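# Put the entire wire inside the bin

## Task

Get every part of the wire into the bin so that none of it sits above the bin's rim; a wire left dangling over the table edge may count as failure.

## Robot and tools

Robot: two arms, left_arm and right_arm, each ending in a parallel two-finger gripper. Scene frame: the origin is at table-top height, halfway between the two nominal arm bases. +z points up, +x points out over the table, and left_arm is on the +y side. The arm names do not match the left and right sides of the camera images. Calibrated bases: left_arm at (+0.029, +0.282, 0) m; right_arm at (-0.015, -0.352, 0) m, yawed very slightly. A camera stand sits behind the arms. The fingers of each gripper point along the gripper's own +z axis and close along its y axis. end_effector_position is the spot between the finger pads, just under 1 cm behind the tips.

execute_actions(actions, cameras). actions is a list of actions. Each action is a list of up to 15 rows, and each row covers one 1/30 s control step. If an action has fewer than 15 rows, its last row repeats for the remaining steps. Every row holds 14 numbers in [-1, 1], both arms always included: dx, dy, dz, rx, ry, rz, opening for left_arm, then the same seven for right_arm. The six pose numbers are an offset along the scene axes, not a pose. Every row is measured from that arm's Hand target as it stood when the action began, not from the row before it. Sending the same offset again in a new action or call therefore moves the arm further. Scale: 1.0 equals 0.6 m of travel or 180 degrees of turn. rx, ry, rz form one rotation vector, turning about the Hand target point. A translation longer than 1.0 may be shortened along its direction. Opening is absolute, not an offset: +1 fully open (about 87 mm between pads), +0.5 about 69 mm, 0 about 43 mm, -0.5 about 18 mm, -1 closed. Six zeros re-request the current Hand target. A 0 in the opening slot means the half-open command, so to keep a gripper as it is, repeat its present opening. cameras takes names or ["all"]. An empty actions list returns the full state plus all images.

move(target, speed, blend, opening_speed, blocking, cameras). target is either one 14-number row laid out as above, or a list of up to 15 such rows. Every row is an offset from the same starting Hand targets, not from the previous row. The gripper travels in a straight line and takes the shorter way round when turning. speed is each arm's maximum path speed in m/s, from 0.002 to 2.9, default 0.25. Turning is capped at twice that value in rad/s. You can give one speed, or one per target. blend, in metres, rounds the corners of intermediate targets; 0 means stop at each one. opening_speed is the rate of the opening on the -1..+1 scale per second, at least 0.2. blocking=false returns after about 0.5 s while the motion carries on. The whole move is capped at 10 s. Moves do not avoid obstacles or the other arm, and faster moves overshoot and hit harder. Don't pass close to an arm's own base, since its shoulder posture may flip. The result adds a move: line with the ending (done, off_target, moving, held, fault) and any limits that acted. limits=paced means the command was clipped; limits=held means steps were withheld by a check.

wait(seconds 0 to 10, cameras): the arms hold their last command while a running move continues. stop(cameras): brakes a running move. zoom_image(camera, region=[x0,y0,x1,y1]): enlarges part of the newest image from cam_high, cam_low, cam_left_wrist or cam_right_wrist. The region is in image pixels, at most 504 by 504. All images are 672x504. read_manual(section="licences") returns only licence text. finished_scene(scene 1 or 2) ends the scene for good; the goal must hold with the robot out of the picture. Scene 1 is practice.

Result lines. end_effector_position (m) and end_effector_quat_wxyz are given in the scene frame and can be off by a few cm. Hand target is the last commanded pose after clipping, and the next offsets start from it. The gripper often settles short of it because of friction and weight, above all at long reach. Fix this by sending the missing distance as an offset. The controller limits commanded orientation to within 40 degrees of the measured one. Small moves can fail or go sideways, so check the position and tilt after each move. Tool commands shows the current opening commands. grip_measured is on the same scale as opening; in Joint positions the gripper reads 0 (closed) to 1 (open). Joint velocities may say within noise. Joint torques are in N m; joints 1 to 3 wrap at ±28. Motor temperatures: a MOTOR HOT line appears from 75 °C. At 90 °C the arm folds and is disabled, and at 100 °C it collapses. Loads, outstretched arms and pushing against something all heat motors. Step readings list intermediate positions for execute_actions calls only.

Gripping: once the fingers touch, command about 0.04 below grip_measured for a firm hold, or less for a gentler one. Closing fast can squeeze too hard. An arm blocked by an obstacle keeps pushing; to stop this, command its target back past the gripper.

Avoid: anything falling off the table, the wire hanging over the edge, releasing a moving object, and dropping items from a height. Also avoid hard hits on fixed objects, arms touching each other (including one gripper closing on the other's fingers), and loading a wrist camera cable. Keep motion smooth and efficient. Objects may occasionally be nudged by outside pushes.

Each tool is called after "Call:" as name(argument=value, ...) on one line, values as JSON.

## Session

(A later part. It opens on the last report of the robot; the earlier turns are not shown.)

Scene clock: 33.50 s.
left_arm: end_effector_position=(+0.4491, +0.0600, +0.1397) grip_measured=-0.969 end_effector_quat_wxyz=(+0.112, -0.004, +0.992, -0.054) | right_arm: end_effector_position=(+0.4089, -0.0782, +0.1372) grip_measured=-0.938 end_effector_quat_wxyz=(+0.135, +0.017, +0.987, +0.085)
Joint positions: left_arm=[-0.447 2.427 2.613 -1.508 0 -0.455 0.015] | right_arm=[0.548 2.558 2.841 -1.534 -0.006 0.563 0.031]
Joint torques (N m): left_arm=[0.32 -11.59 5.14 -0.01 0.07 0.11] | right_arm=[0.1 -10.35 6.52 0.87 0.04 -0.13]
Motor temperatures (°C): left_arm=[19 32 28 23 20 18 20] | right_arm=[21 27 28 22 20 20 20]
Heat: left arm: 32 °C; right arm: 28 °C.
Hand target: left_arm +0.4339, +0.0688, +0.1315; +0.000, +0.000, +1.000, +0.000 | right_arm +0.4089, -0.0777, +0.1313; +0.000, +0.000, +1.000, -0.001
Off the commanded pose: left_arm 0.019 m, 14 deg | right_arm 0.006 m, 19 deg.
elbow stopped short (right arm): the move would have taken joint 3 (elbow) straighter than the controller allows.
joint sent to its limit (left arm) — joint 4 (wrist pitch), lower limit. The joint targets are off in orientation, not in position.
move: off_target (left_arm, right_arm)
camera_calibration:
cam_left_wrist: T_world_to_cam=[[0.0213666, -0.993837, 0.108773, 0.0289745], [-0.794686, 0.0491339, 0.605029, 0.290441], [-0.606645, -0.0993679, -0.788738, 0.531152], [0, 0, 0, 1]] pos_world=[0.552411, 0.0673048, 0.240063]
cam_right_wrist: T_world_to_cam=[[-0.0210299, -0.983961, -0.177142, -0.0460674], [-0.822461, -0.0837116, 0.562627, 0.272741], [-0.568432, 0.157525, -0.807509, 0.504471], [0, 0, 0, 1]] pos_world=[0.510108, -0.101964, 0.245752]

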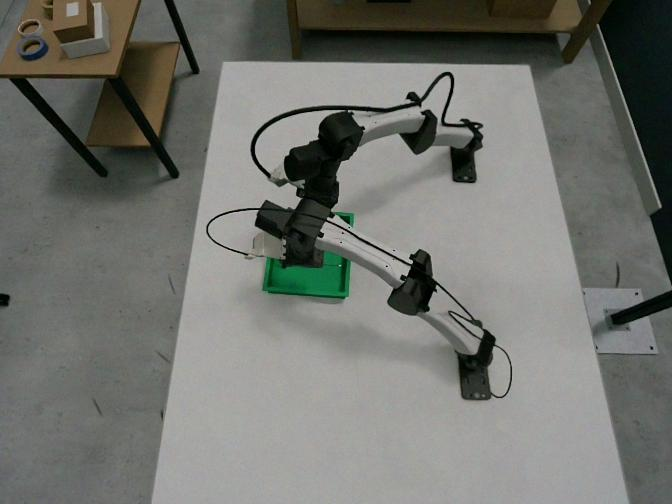

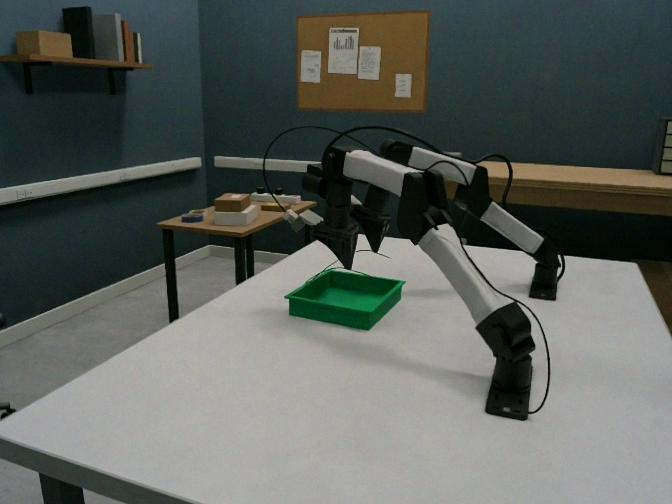

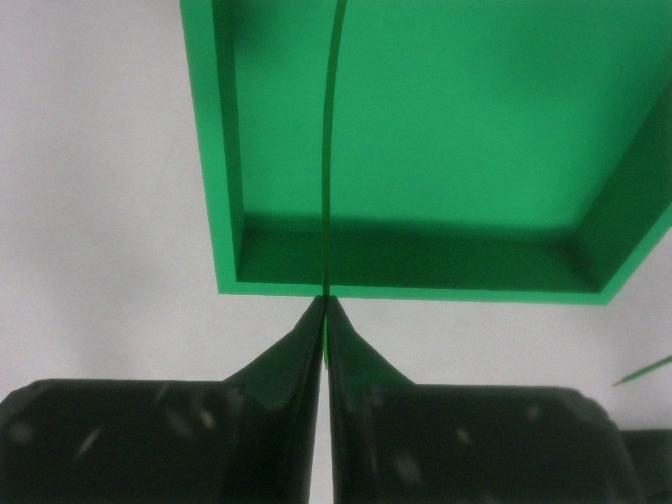

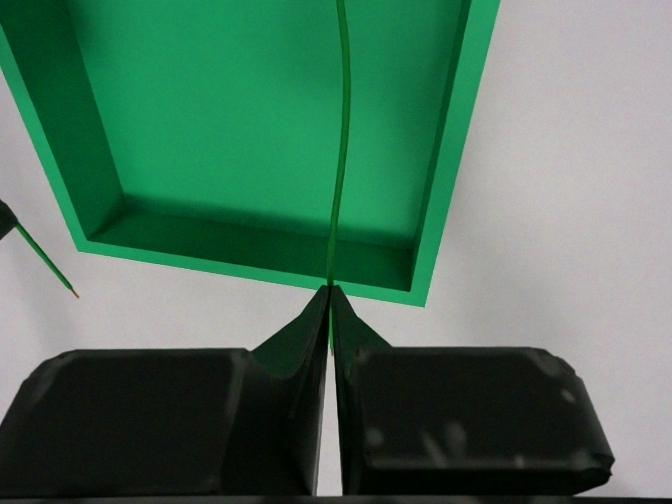

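Call:
move(target=[-0.005,0.01,-0.1,0,0,0,-1,0,0,-0.1,0,0,0,-1], speed=0.12, cameras=["all"])

Scene clock: 36.03 s.
left_arm: end_effector_position=(+0.4461, +0.0636, +0.0780) grip_measured=-0.969 end_effector_quat_wxyz=(+0.046, -0.001, +0.999, -0.022) | right_arm: end_effector_position=(+0.4076, -0.0793, +0.0781) grip_measured=-0.938 end_effector_quat_wxyz=(+0.082, +0.013, +0.995, +0.053)
Joint positions: left_arm=[-0.443 2.553 2.595 -1.51 0 -0.445 0.015] | right_arm=[0.548 2.68 2.841 -1.536 -0.006 0.554 0.031]
Joint torques (N m): left_arm=[0.54 -12.34 4.96 -0.24 0.01 0.17] | right_arm=[0.35 -10.92 6.71 0.76 0.09 -0.14]
Heat: left arm: 33 °C; right arm: 28 °C.
Hand target: left_arm +0.4309, +0.0747, +0.0715; +0.000, +0.000, +1.000, +0.000 | right_arm +0.4089, -0.0778, +0.0714; +0.000, +0.000, +1.000, -0.001
Off the commanded pose: left_arm 0.020 m, 6 deg | right_arm 0.007 m, 11 deg.
elbow stopped short (right arm): the move would have taken joint 3 (elbow) straighter than the controller allows.
joint sent to its limit (left arm) — joint 4 (wrist pitch), lower limit. The joint targets still meet the commanded pose.
move: off_target (left_arm, right_arm)
camera_calibration:
cam_left_wrist: T_world_to_cam=[[0.0249474, -0.998847, 0.0410258, 0.0433036], [-0.707926, 0.0113244, 0.706196, 0.280955], [-0.705846, -0.0466609, -0.706827, 0.515502], [0, 0, 0, 1]] pos_world=[0.56168, 0.0641258, 0.164184]
cam_right_wrist: T_world_to_cam=[[-0.0276689, -0.993492, -0.110494, -0.0608475], [-0.757075, -0.0513525, 0.651307, 0.273978], [-0.652742, 0.101673, -0.750727, 0.481639], [0, 0, 0, 1]] pos_world=[0.520124, -0.0953519, 0.176412]

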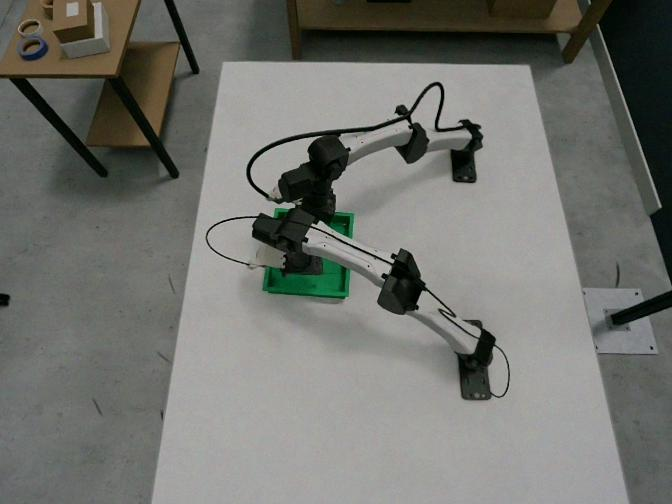

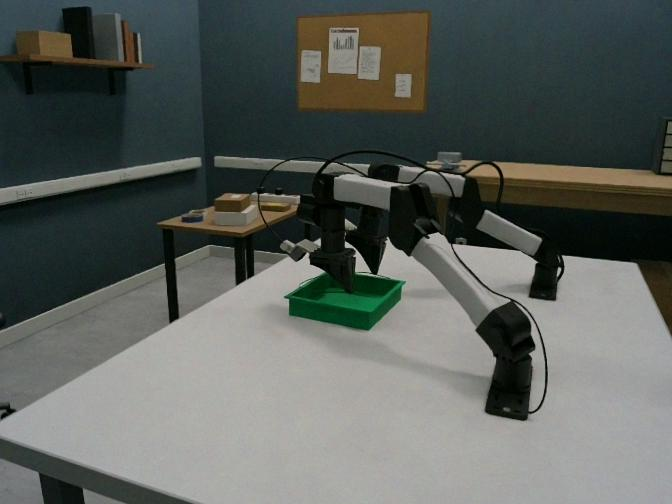

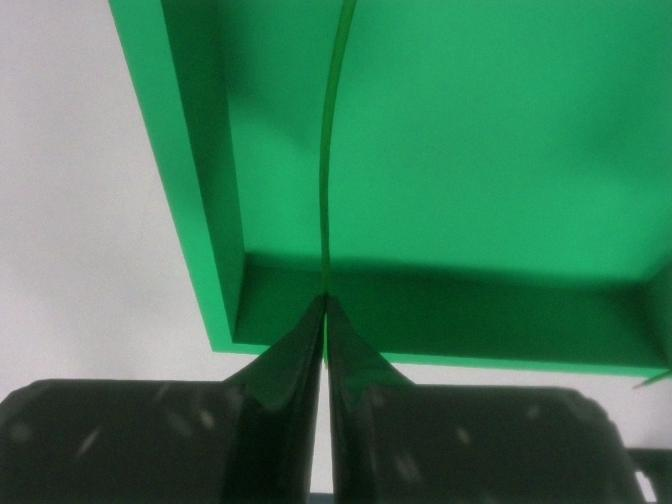

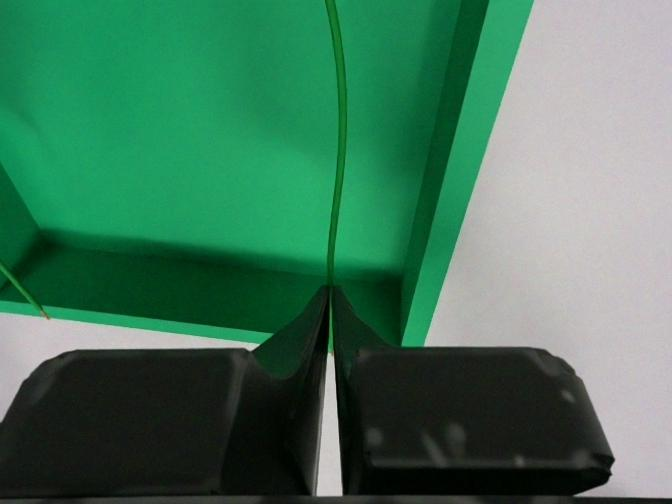

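Call:
move(target=[0,0,-0.068,0,0,0,-1,0,0,-0.068,0,0,0,-1], speed=0.08, cameras=["all"])

Call:
zoom_image(camera="cam_low", region=[260, 220, 430, 350])

Scene clock: 38.33 s.
left_arm: end_effector_position=(+0.4283, +0.0721, +0.0261) grip_measured=-0.969 end_effector_quat_wxyz=(-0.007, +0.000, +1.000, +0.003) | right_arm: end_effector_position=(+0.4044, -0.0814, +0.0385) grip_measured=-0.938 end_effector_quat_wxyz=(+0.048, +0.011, +0.998, +0.032)
Joint positions: left_arm=[-0.443 2.553 2.373 -1.405 0 -0.444 0.015] | right_arm=[0.548 2.762 2.841 -1.533 -0.006 0.55 0.031]
Joint torques (N m): left_arm=[0.51 -15.09 4.94 0.28 0 0.15] | right_arm=[0.51 -11.08 6.74 0.78 0.11 -0.13]
Heat: left arm: 35 °C; right arm: 29 °C.
Hand target: left_arm +0.4308, +0.0747, +0.0307; +0.000, +0.000, +1.000, +0.000 | right_arm +0.4090, -0.0777, +0.0306; +0.000, +0.000, +1.000, -0.001
Off the commanded pose: left_arm 0.006 m, 1 deg | right_arm 0.010 m, 7 deg.
elbow stopped short (right arm): the move would have taken joint 3 (elbow) straighter than the controller allows.
move: off_target (right_arm)
camera_calibration:
cam_left_wrist: T_world_to_cam=[[0.0253505, -0.99961, -0.0116738, 0.0556662], [-0.629956, -0.025041, 0.776227, 0.272322], [-0.776217, -0.0123238, -0.630345, 0.492301], [0, 0, 0, 1]] pos_world=[0.552272, 0.0685308, 0.0995861]
cam_right_wrist: T_world_to_cam=[[-0.0292376, -0.997247, -0.0681469, -0.068742], [-0.71071, -0.0271999, 0.702959, 0.278403], [-0.702877, 0.0689855, -0.707958, 0.466023], [0, 0, 0, 1]] pos_world=[0.523411, -0.093129, 0.129535]

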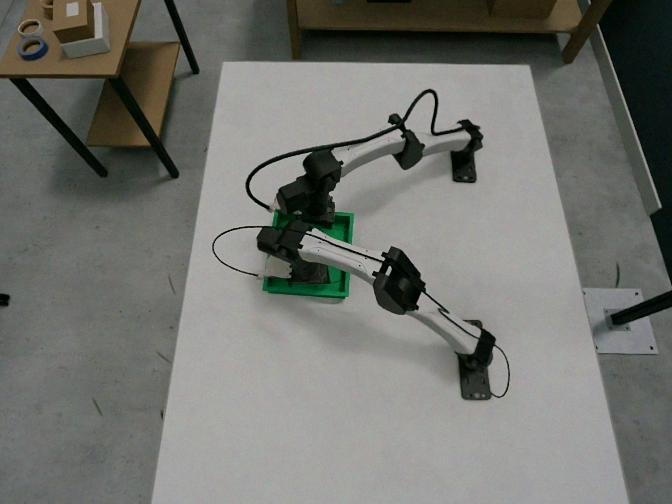

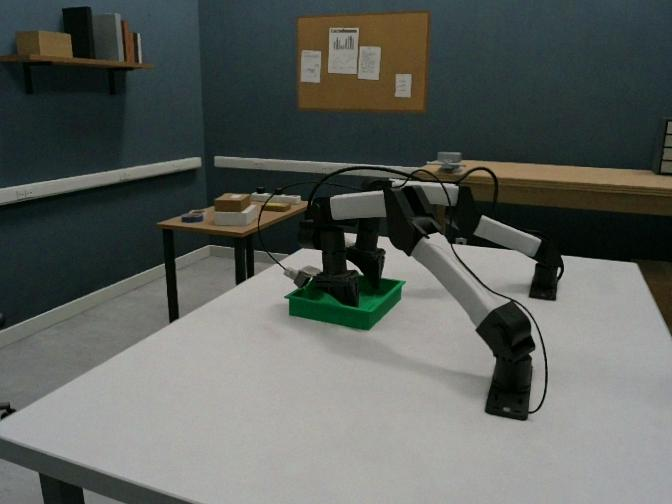

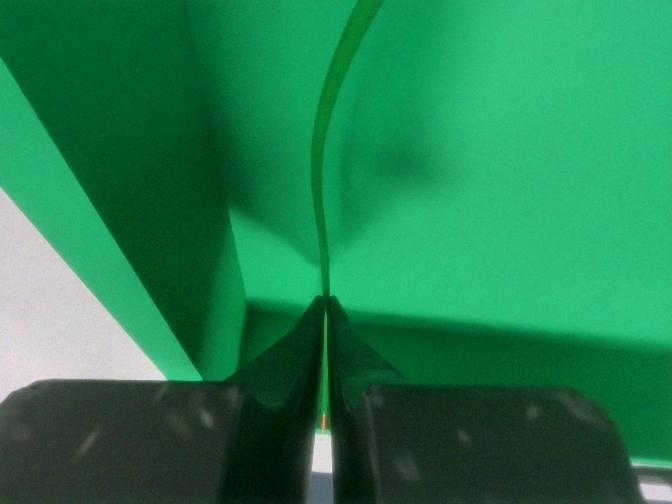

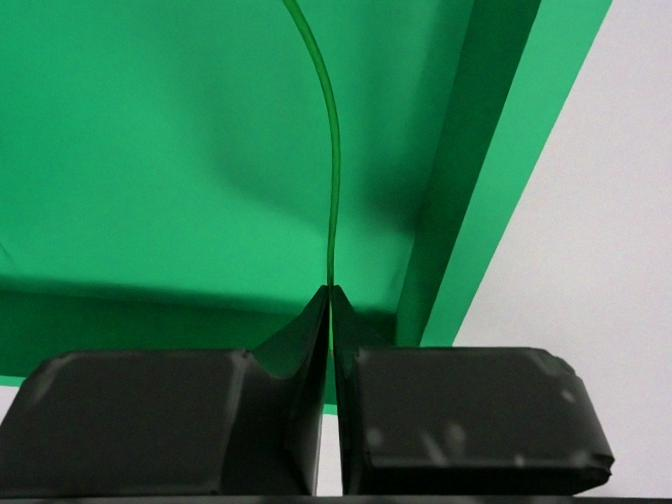

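Scaled by 2.965 from the camera's 672x504 image, which has a finer 960x720 frame.

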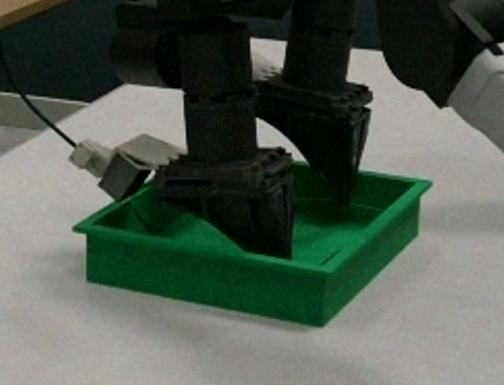

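Call:
zoom_image(camera="cam_left_wrist", region=[220, 280, 440, 480])

Call:
zoom_image(camera="cam_right_wrist", region=[230, 270, 430, 450])

Scaled by 2.291 from the camera's 672x504 image, which has a finer 960x720 frame.

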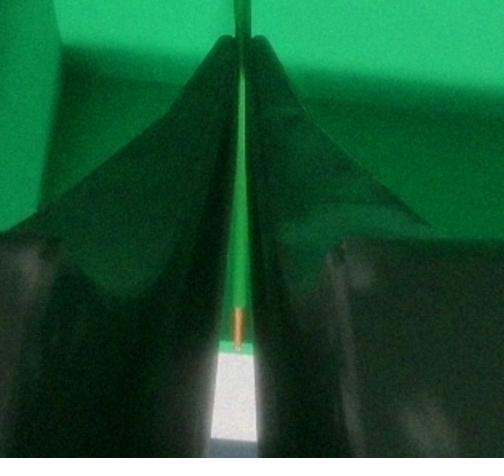

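Scaled by 2.520 from the camera's 672x504 image, which has a finer 960x720 frame.

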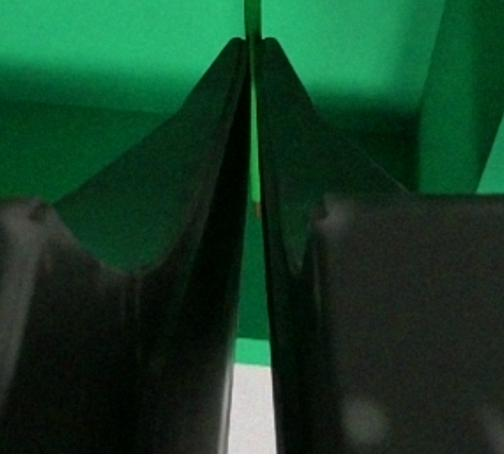

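Call:
move(target=[0.042,-0.01,-0.005,0,0,0,-1,0.008,0,-0.025,0,0,0,-1], speed=0.08, cameras=["cam_left_wrist","cam_right_wrist"])

Call:
zoom_image(camera="cam_left_wrist", region=[220, 280, 440, 480])

Scene clock: 40.40 s.
left_arm: end_effector_position=(+0.4651, +0.0606, +0.0271) grip_measured=-0.969 end_effector_quat_wxyz=(+0.033, -0.001, +0.999, -0.015) | right_arm: end_effector_position=(+0.4082, -0.0793, +0.0243) grip_measured=-0.938 end_effector_quat_wxyz=(+0.047, +0.009, +0.998, +0.032)
Joint positions: left_arm=[-0.433 2.745 2.758 -1.511 0 -0.436 0.015] | right_arm=[0.548 2.791 2.841 -1.506 -0.006 0.545 0.031]
Joint torques (N m): left_arm=[0.54 -12.88 8.34 -0.29 0.01 0.16] | right_arm=[0.05 -11.15 6.76 0.78 0.11 -0.13]
Heat: left arm: 36 °C; right arm: 30 °C.
Hand target: left_arm +0.4560, +0.0687, +0.0278; +0.000, +0.000, +1.000, +0.000 | right_arm +0.4138, -0.0777, +0.0156; +0.000, +0.000, +1.000, -0.001
Off the commanded pose: left_arm 0.012 m, 4 deg | right_arm 0.010 m, 7 deg.
elbow stopped short (right arm): the move would have taken joint 3 (elbow) straighter than the controller allows.
joint sent to its limit (left arm) — joint 4 (wrist pitch), lower limit. The joint targets still meet the commanded pose.
move: off_target (left_arm, right_arm)
camera_calibration:
cam_left_wrist: T_world_to_cam=[[0.0262516, -0.999279, 0.0274286, 0.0416535], [-0.689637, 0.0017597, 0.724153, 0.322057], [-0.72368, -0.0379259, -0.689093, 0.500178], [0, 0, 0, 1]] pos_world=[0.582978, 0.0600265, 0.110308]
cam_right_wrist: T_world_to_cam=[[-0.0243806, -0.997474, -0.0667169, -0.0696365], [-0.709592, -0.0297425, 0.703985, 0.29044], [-0.704191, 0.0645053, -0.707075, 0.458709], [0, 0, 0, 1]] pos_world=[0.527415, -0.0904113, 0.115231]
Images, in order (width x height): cam_left_wrist 672x504, cam_right_wrist 672x504.

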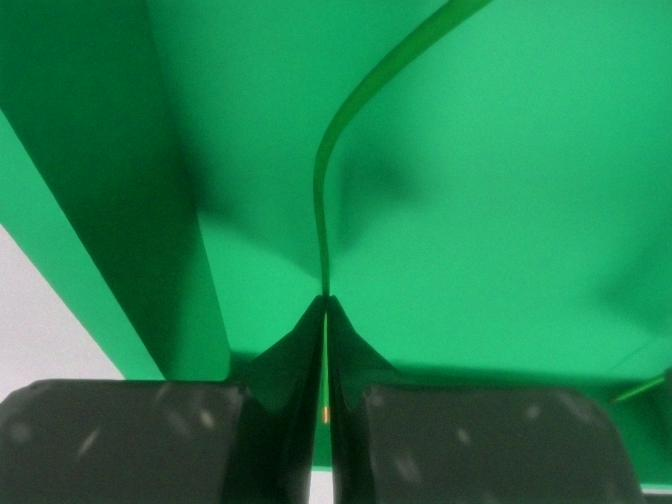

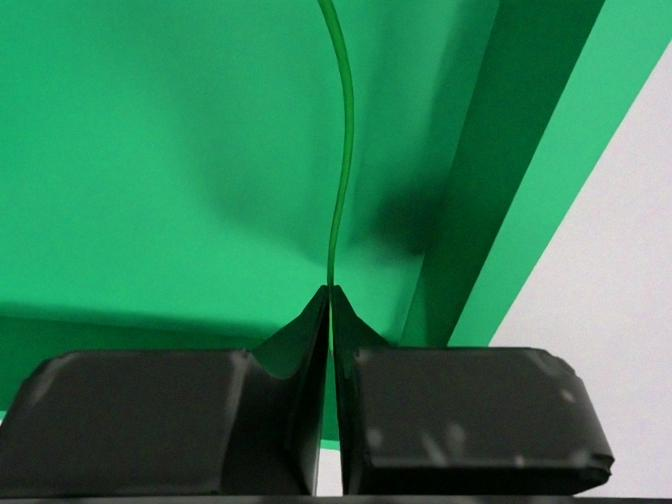

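Scaled by 2.291 from the camera's 672x504 image, which has a finer 960x720 frame.

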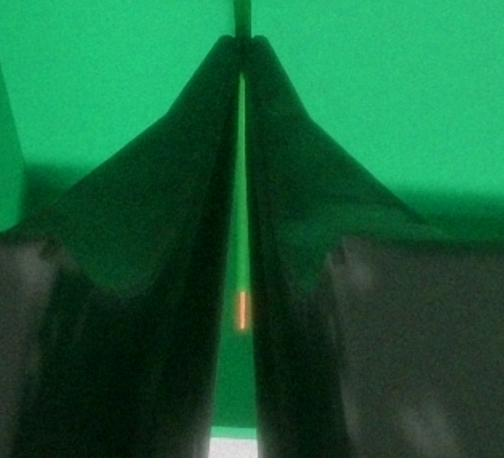

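Call:
move(target=[[0,0,-0.022,0,0,0,-1,0,0,-0.012,0,0,0,-1],[0,0,-0.022,0,0,0,-0.7,0,0,-0.012,0,0,0,-0.7]], speed=0.06, opening_speed=0.4, cameras=["all"])

Call:
zoom_image(camera="cam_low", region=[260, 220, 430, 350])

Scene clock: 43.13 s.
left_arm: end_effector_position=(+0.4631, +0.0616, +0.0155) grip_measured=-0.700 end_effector_quat_wxyz=(+0.022, +0.000, +1.000, -0.010) | right_arm: end_effector_position=(+0.4084, -0.0792, +0.0176) grip_measured=-0.700 end_effector_quat_wxyz=(+0.044, +0.008, +0.999, +0.030)
Joint positions: left_arm=[-0.433 2.77 2.758 -1.511 0 -0.434 0.15] | right_arm=[0.548 2.805 2.841 -1.5 -0.006 0.544 0.15]
Joint torques (N m): left_arm=[0.53 -12.83 8.03 -0.18 0.01 0.16] | right_arm=[0.03 -11.11 6.79 0.78 0.11 -0.12]
Motor temperatures (°C): left_arm=[19 37 29 23 20 18 20] | right_arm=[21 31 29 22 20 20 20]
Heat: left arm: 37 °C; right arm: 31 °C.
Hand target: left_arm +0.4560, +0.0687, +0.0145; +0.000, +0.000, +1.000, +0.000 | right_arm +0.4137, -0.0777, +0.0084; +0.000, +0.000, +1.000, -0.001
Off the commanded pose: left_arm 0.010 m, 3 deg | right_arm 0.011 m, 6 deg.
elbow stopped short (right arm): the move would have taken joint 3 (elbow) straighter than the controller allows.
move: off_target (left_arm, right_arm); target 2's new opening was sent with right_arm's hand 0.011 m and 6 deg from that target
camera_calibration:
cam_left_wrist: T_world_to_cam=[[0.0251995, -0.999547, 0.0164439, 0.0437403], [-0.673258, -0.00480945, 0.739392, 0.321575], [-0.738978, -0.0297032, -0.673074, 0.497002], [0, 0, 0, 1]] pos_world=[0.582674, 0.0600297, 0.09603]
cam_right_wrist: T_world_to_cam=[[-0.0240644, -0.997748, -0.0626046, -0.0701355], [-0.704964, -0.0274659, 0.708711, 0.29351], [-0.708835, 0.0611887, -0.702716, 0.455686], [0, 0, 0, 1]] pos_world=[0.528232, -0.0897989, 0.107813]

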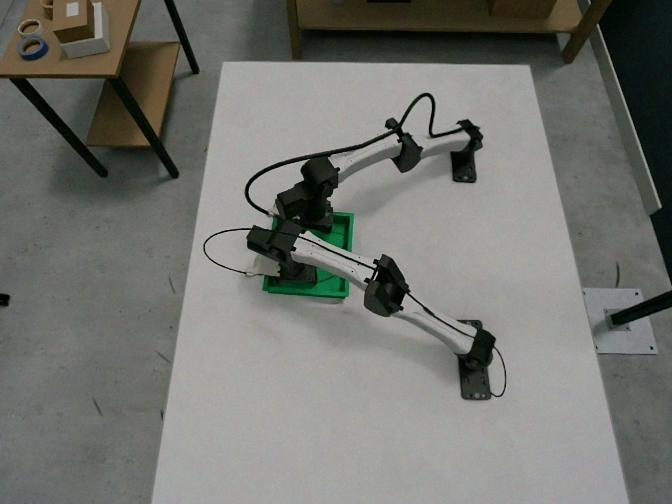

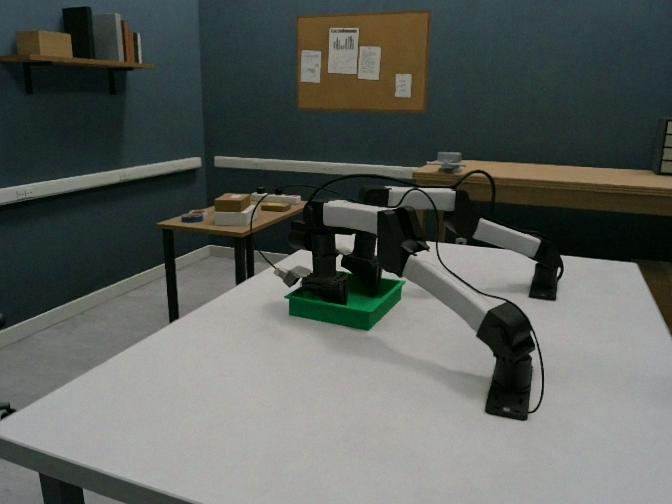

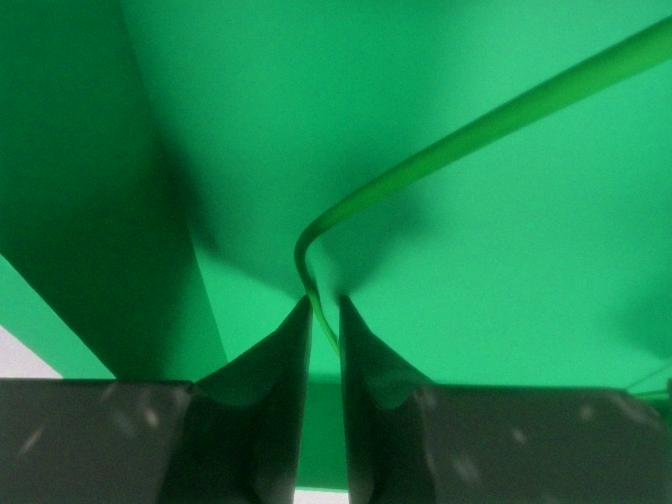

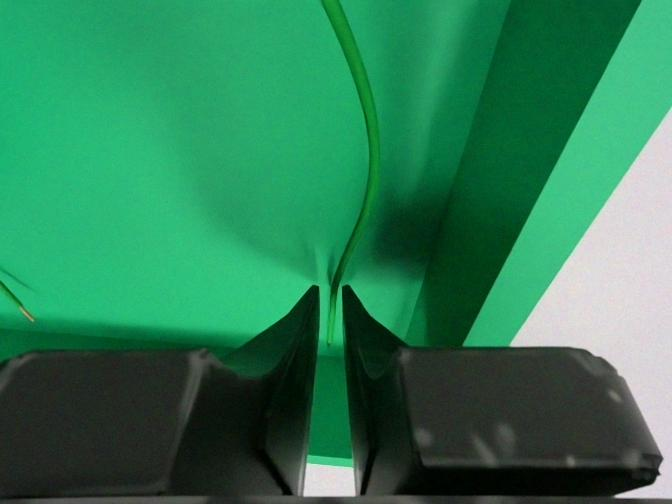

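Scaled by 2.965 from the camera's 672x504 image, which has a finer 960x720 frame.

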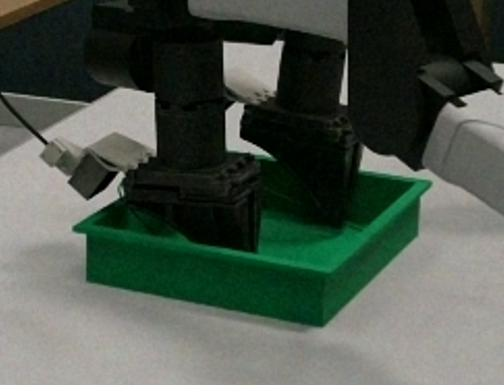

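Call:
move(target=[0,0,0.05,0,0,0,-0.5,0,0,0.05,0,0,0,-0.5], speed=0.05, cameras=["all"])

Call:
zoom_image(camera="cam_low", region=[260, 220, 430, 350])

Scene clock: 46.17 s.
left_arm: end_effector_position=(+0.4643, +0.0610, +0.0171) grip_measured=-0.500 end_effector_quat_wxyz=(+0.025, +0.000, +1.000, -0.012) | right_arm: end_effector_position=(+0.4087, -0.0791, +0.0176) grip_measured=-0.500 end_effector_quat_wxyz=(+0.045, +0.008, +0.999, +0.030)
Joint positions: left_arm=[-0.433 2.77 2.765 -1.511 0 -0.434 0.25] | right_arm=[0.548 2.805 2.841 -1.499 -0.006 0.544 0.25]
Joint torques (N m): left_arm=[0.53 -19.23 6.16 -0.31 0.01 0.11] | right_arm=[0.03 -15.92 6.75 0.54 0.11 -0.1]
Heat: left arm: 38 °C; right arm: 32 °C.
Hand target: left_arm +0.4560, +0.0688, +0.0445; +0.000, +0.000, +1.000, +0.000 | right_arm +0.4137, -0.0777, +0.0384; +0.000, +0.000, +1.000, -0.001
Off the commanded pose: left_arm 0.030 m, 3 deg | right_arm 0.021 m, 6 deg.
elbow stopped short (right arm): the move would have taken joint 3 (elbow) straighter than the controller allows.
joint sent to its limit (left arm) — joint 4 (wrist pitch), lower limit. The joint targets are off in orientation, not in position.
move: off_target (left_arm, right_arm)
camera_calibration:
cam_left_wrist: T_world_to_cam=[[0.0250809, -0.999497, 0.01943, 0.0431554], [-0.677781, -0.00271465, 0.735259, 0.323195], [-0.734836, -0.0316103, -0.677508, 0.497256], [0, 0, 0, 1]] pos_world=[0.583375, 0.0597295, 0.098424]
cam_right_wrist: T_world_to_cam=[[-0.024006, -0.997712, -0.0631941, -0.06999], [-0.705684, -0.0278631, 0.707978, 0.294003], [-0.70812, 0.0615909, -0.703401, 0.455624], [0, 0, 0, 1]] pos_world=[0.528429, -0.0897004, 0.107916]

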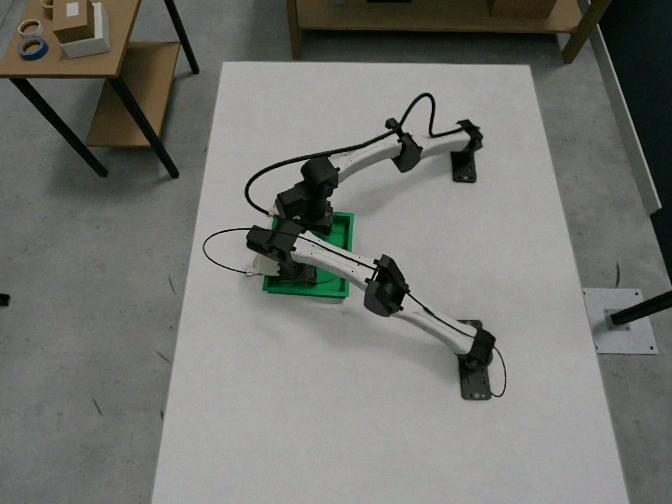

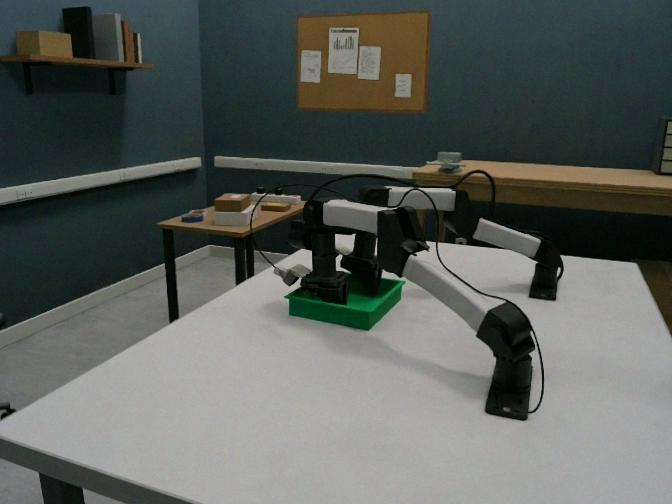

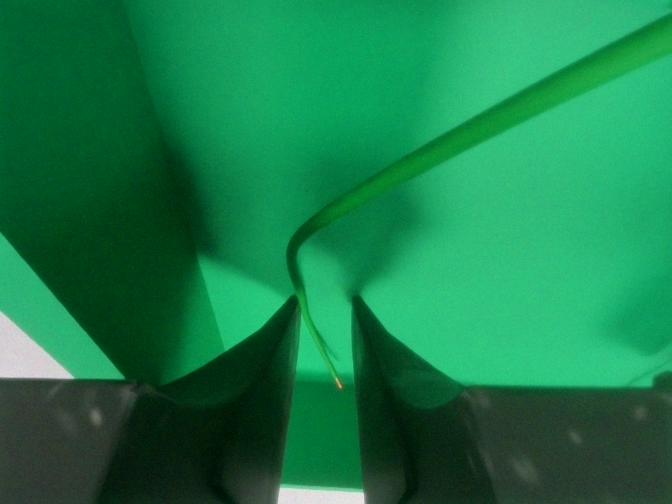

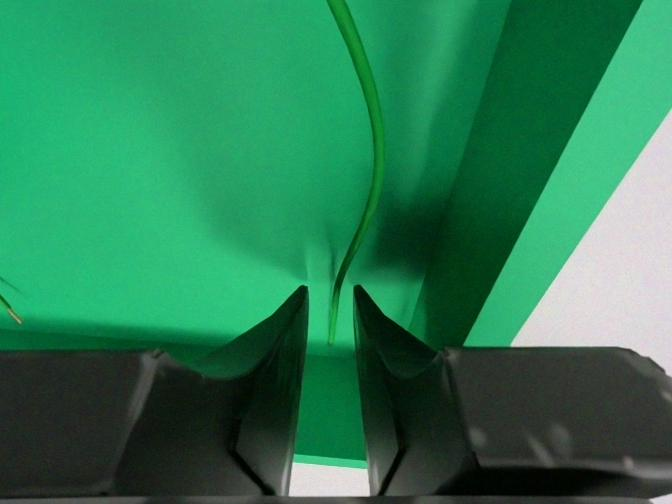

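Scaled by 2.965 from the camera's 672x504 image, which has a finer 960x720 frame.

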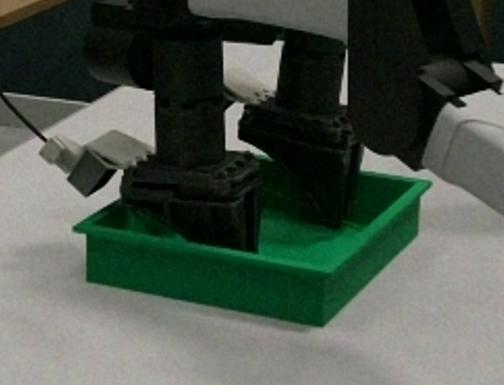

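Call:
move(target=[0,0,0.2,0,0,0,-0.5,0,0,0.2,0,0,0,-0.5], speed=0.1, cameras=["all"])

Call:
zoom_image(camera="cam_low", region=[260, 220, 430, 350])

Scene clock: 48.07 s.
left_arm: end_effector_position=(+0.4710, +0.0596, +0.1370) grip_measured=-0.500 end_effector_quat_wxyz=(+0.136, -0.002, +0.989, -0.063) | right_arm: end_effector_position=(+0.4115, -0.0773, +0.1340) grip_measured=-0.500 end_effector_quat_wxyz=(+0.137, +0.010, +0.987, +0.085)
Joint positions: left_arm=[-0.43 2.507 2.748 -1.511 0 -0.434 0.25] | right_arm=[0.548 2.566 2.841 -1.522 -0.006 0.548 0.25]
Joint torques (N m): left_arm=[0.57 -18.73 6 0.11 0.09 -0.01] | right_arm=[-0.42 -15.23 6.56 0.98 0.03 0.03]
Heat: left arm: 40 °C; right arm: 33 °C.
Hand target: left_arm +0.4559, +0.0688, +0.1645; +0.000, +0.000, +1.000, +0.000 | right_arm +0.4137, -0.0777, +0.1584; +0.000, +0.000, +1.000, -0.001
Off the commanded pose: left_arm 0.033 m, 17 deg | right_arm 0.025 m, 19 deg.
elbow stopped short (right arm): the move would have taken joint 3 (elbow) straighter than the controller allows.
joint sent to its limit (left arm) — joint 4 (wrist pitch), lower limit. The joint targets are off in orientation, not in position.
move: off_target (left_arm, right_arm)
camera_calibration:
cam_left_wrist: T_world_to_cam=[[0.0118675, -0.991947, 0.126099, 0.030358], [-0.823155, 0.061904, 0.564432, 0.327705], [-0.567693, -0.110497, -0.815791, 0.528328], [0, 0, 0, 1]] pos_world=[0.569319, 0.068206, 0.24221]
cam_right_wrist: T_world_to_cam=[[-0.0057357, -0.984508, -0.175247, -0.0522492], [-0.824589, -0.0944843, 0.557786, 0.277634], [-0.565703, 0.147706, -0.811273, 0.501785], [0, 0, 0, 1]] pos_world=[0.512495, -0.0993242, 0.243067]

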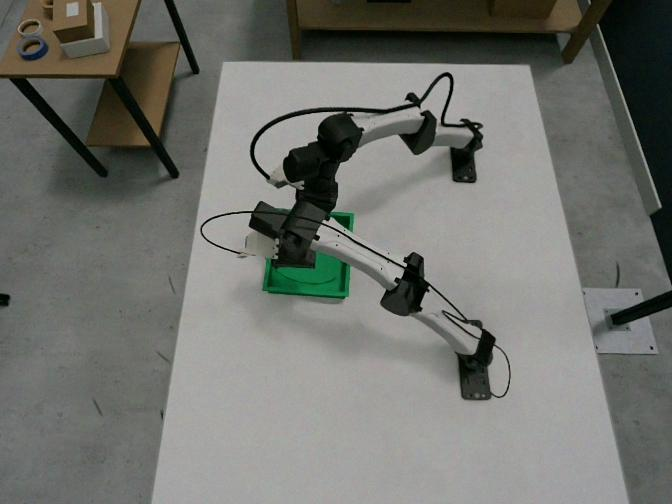

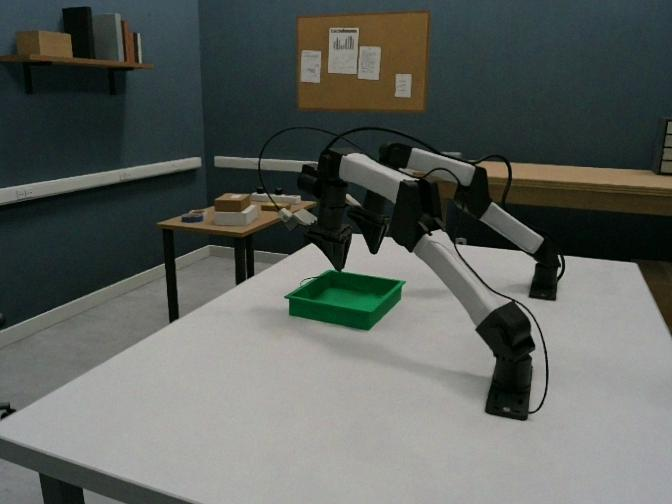

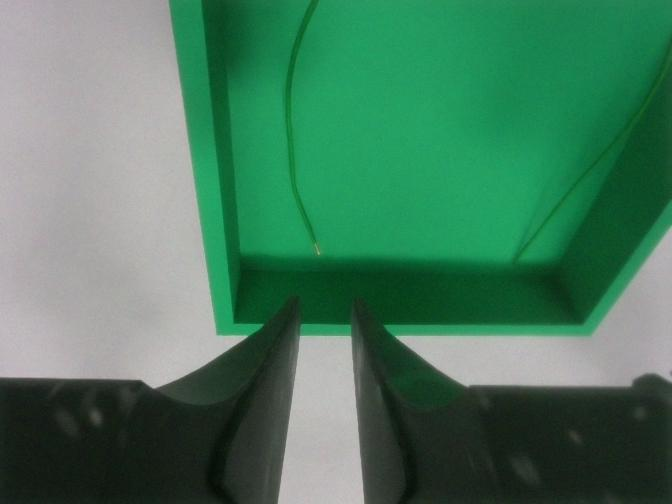

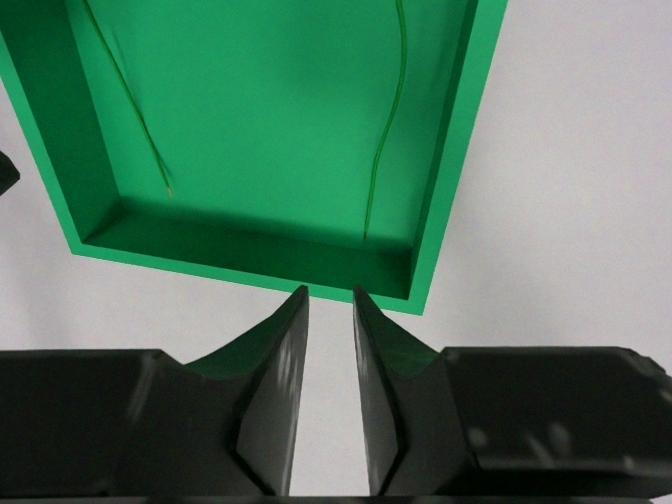

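Scaled by 2.965 from the camera's 672x504 image, which has a finer 960x720 frame.

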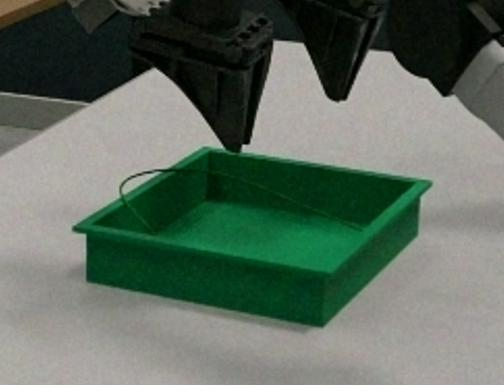

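Call:
move(target=[[0,0,0.1,0,0,0,-0.5,0,0,0.1,0,0,0,-0.5],[-0.15,0.33,0.12,0,0,-0.2,-1,-0.2,-0.3,0.12,0,0,0.2,-1]], speed=0.25, blend=0.04, cameras=["all"])

Call:
zoom_image(camera="cam_low", region=[260, 220, 430, 350])

Call:
zoom_image(camera="cam_high", region=[240, 190, 380, 310])

Scene clock: 52.00 s.
left_arm: end_effector_position=(+0.3885, +0.2639, +0.2256) grip_measured=-1.000 end_effector_quat_wxyz=(+0.133, +0.304, +0.943, +0.029) | right_arm: end_effector_position=(+0.3000, -0.2538, +0.2266) grip_measured=-0.970 end_effector_quat_wxyz=(+0.104, -0.304, +0.947, +0.005)
Joint positions: left_arm=[-0.107 1.877 2.089 -1.51 -0.003 0.516 0] | right_arm=[0.355 1.84 2.055 -1.577 -0.005 -0.286 0.015]
Joint torques (N m): left_arm=[-0.4 -12.4 4.92 0.06 -0.07 0.15] | right_arm=[0.42 -9.36 3.3 0.77 0.15 -0.13]
Motor temperatures (°C): left_arm=[19 42 29 22 20 18 20] | right_arm=[21 35 29 22 20 20 20]
Heat: left arm: 42 °C; right arm: 35 °C.
Hand target: left_arm +0.3660, +0.2667, +0.2364; +0.000, +0.309, +0.951, +0.000 | right_arm +0.2938, -0.2579, +0.2303; +0.000, -0.309, +0.951, -0.001
Off the commanded pose: left_arm 0.025 m, 16 deg | right_arm 0.008 m, 12 deg.
elbow stopped short (right arm): the move would have taken joint 3 (elbow) straighter than the controller allows.
joint sent to its limit (left arm) — joint 4 (wrist pitch), lower limit. The joint targets are off in orientation, not in position.
joint sent to its limit (right arm) — joint 4 (wrist pitch), lower limit. The joint targets are off in orientation, not in position.
move: off_target (left_arm, right_arm); target 2's new opening was sent with left_arm's hand 0.025 m and 16 deg from that target
camera_calibration:
cam_left_wrist: T_world_to_cam=[[-0.544456, -0.827922, -0.134588, 0.454468], [-0.716866, 0.375975, 0.587151, 0.0677576], [-0.435513, 0.416159, -0.79821, 0.38195], [0, 0, 0, 1]] pos_world=[0.462355, 0.191836, 0.326259]
cam_right_wrist: T_world_to_cam=[[0.568728, -0.821003, 0.0500166, -0.392413], [-0.660169, -0.419351, 0.623154, -0.0293476], [-0.490637, -0.387425, -0.780498, 0.374625], [0, 0, 0, 1]] pos_world=[0.387607, -0.18934, 0.330309]

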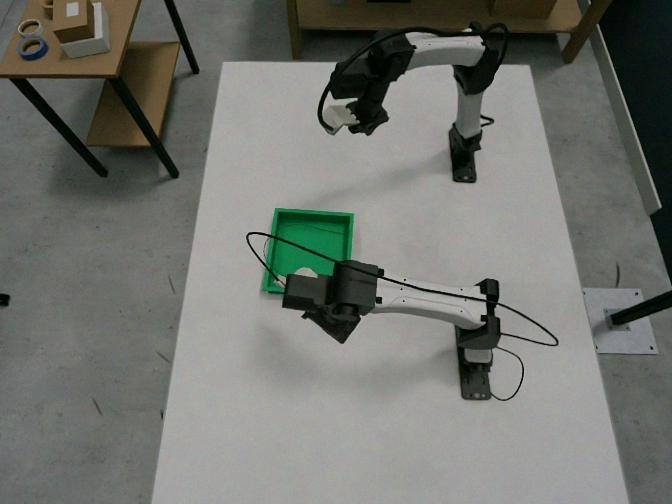

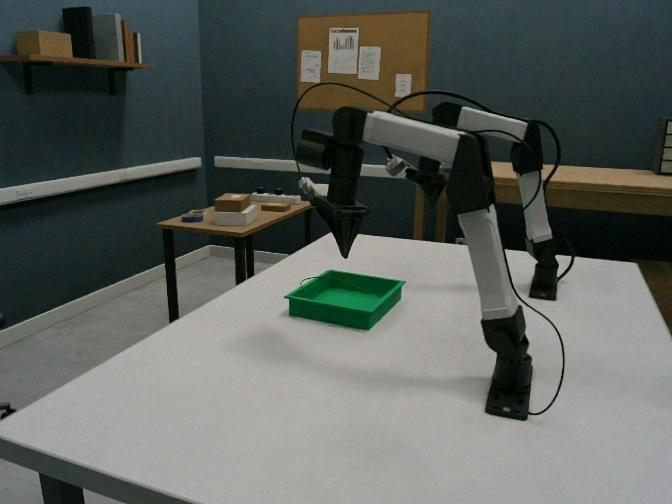

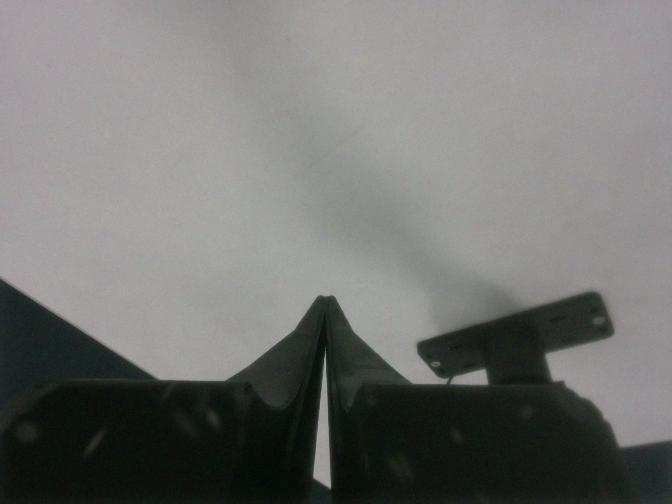

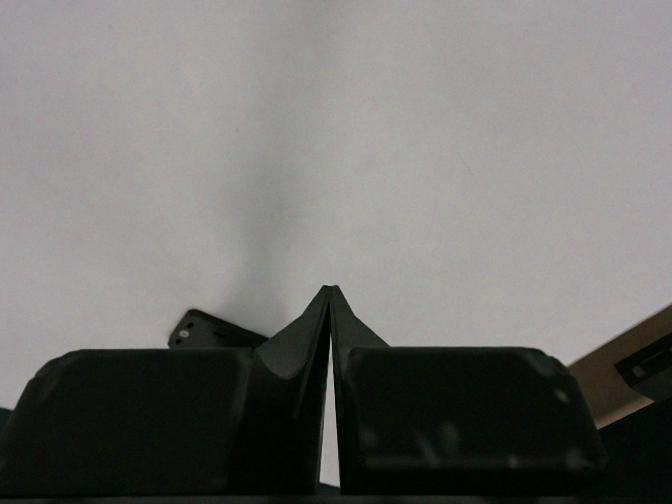

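Scaled by 2.965 from the camera's 672x504 image, which has a finer 960x720 frame.

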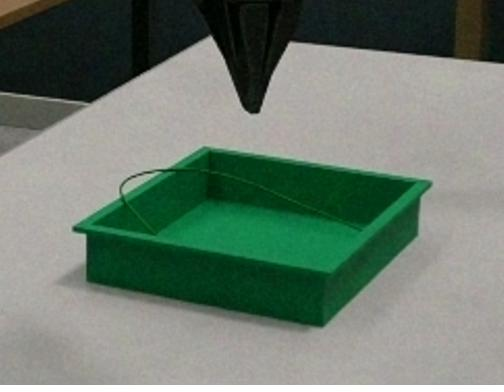

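Scaled by 3.600 from the camera's 672x504 image, which has a finer 960x720 frame.

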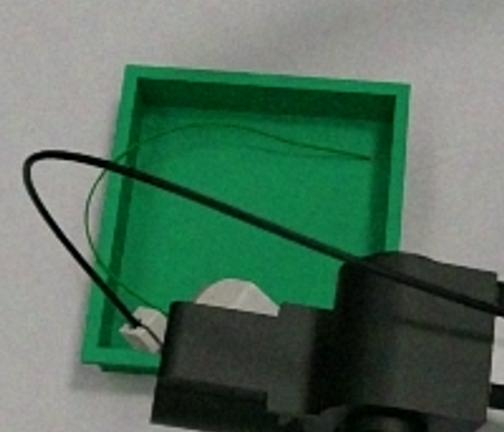

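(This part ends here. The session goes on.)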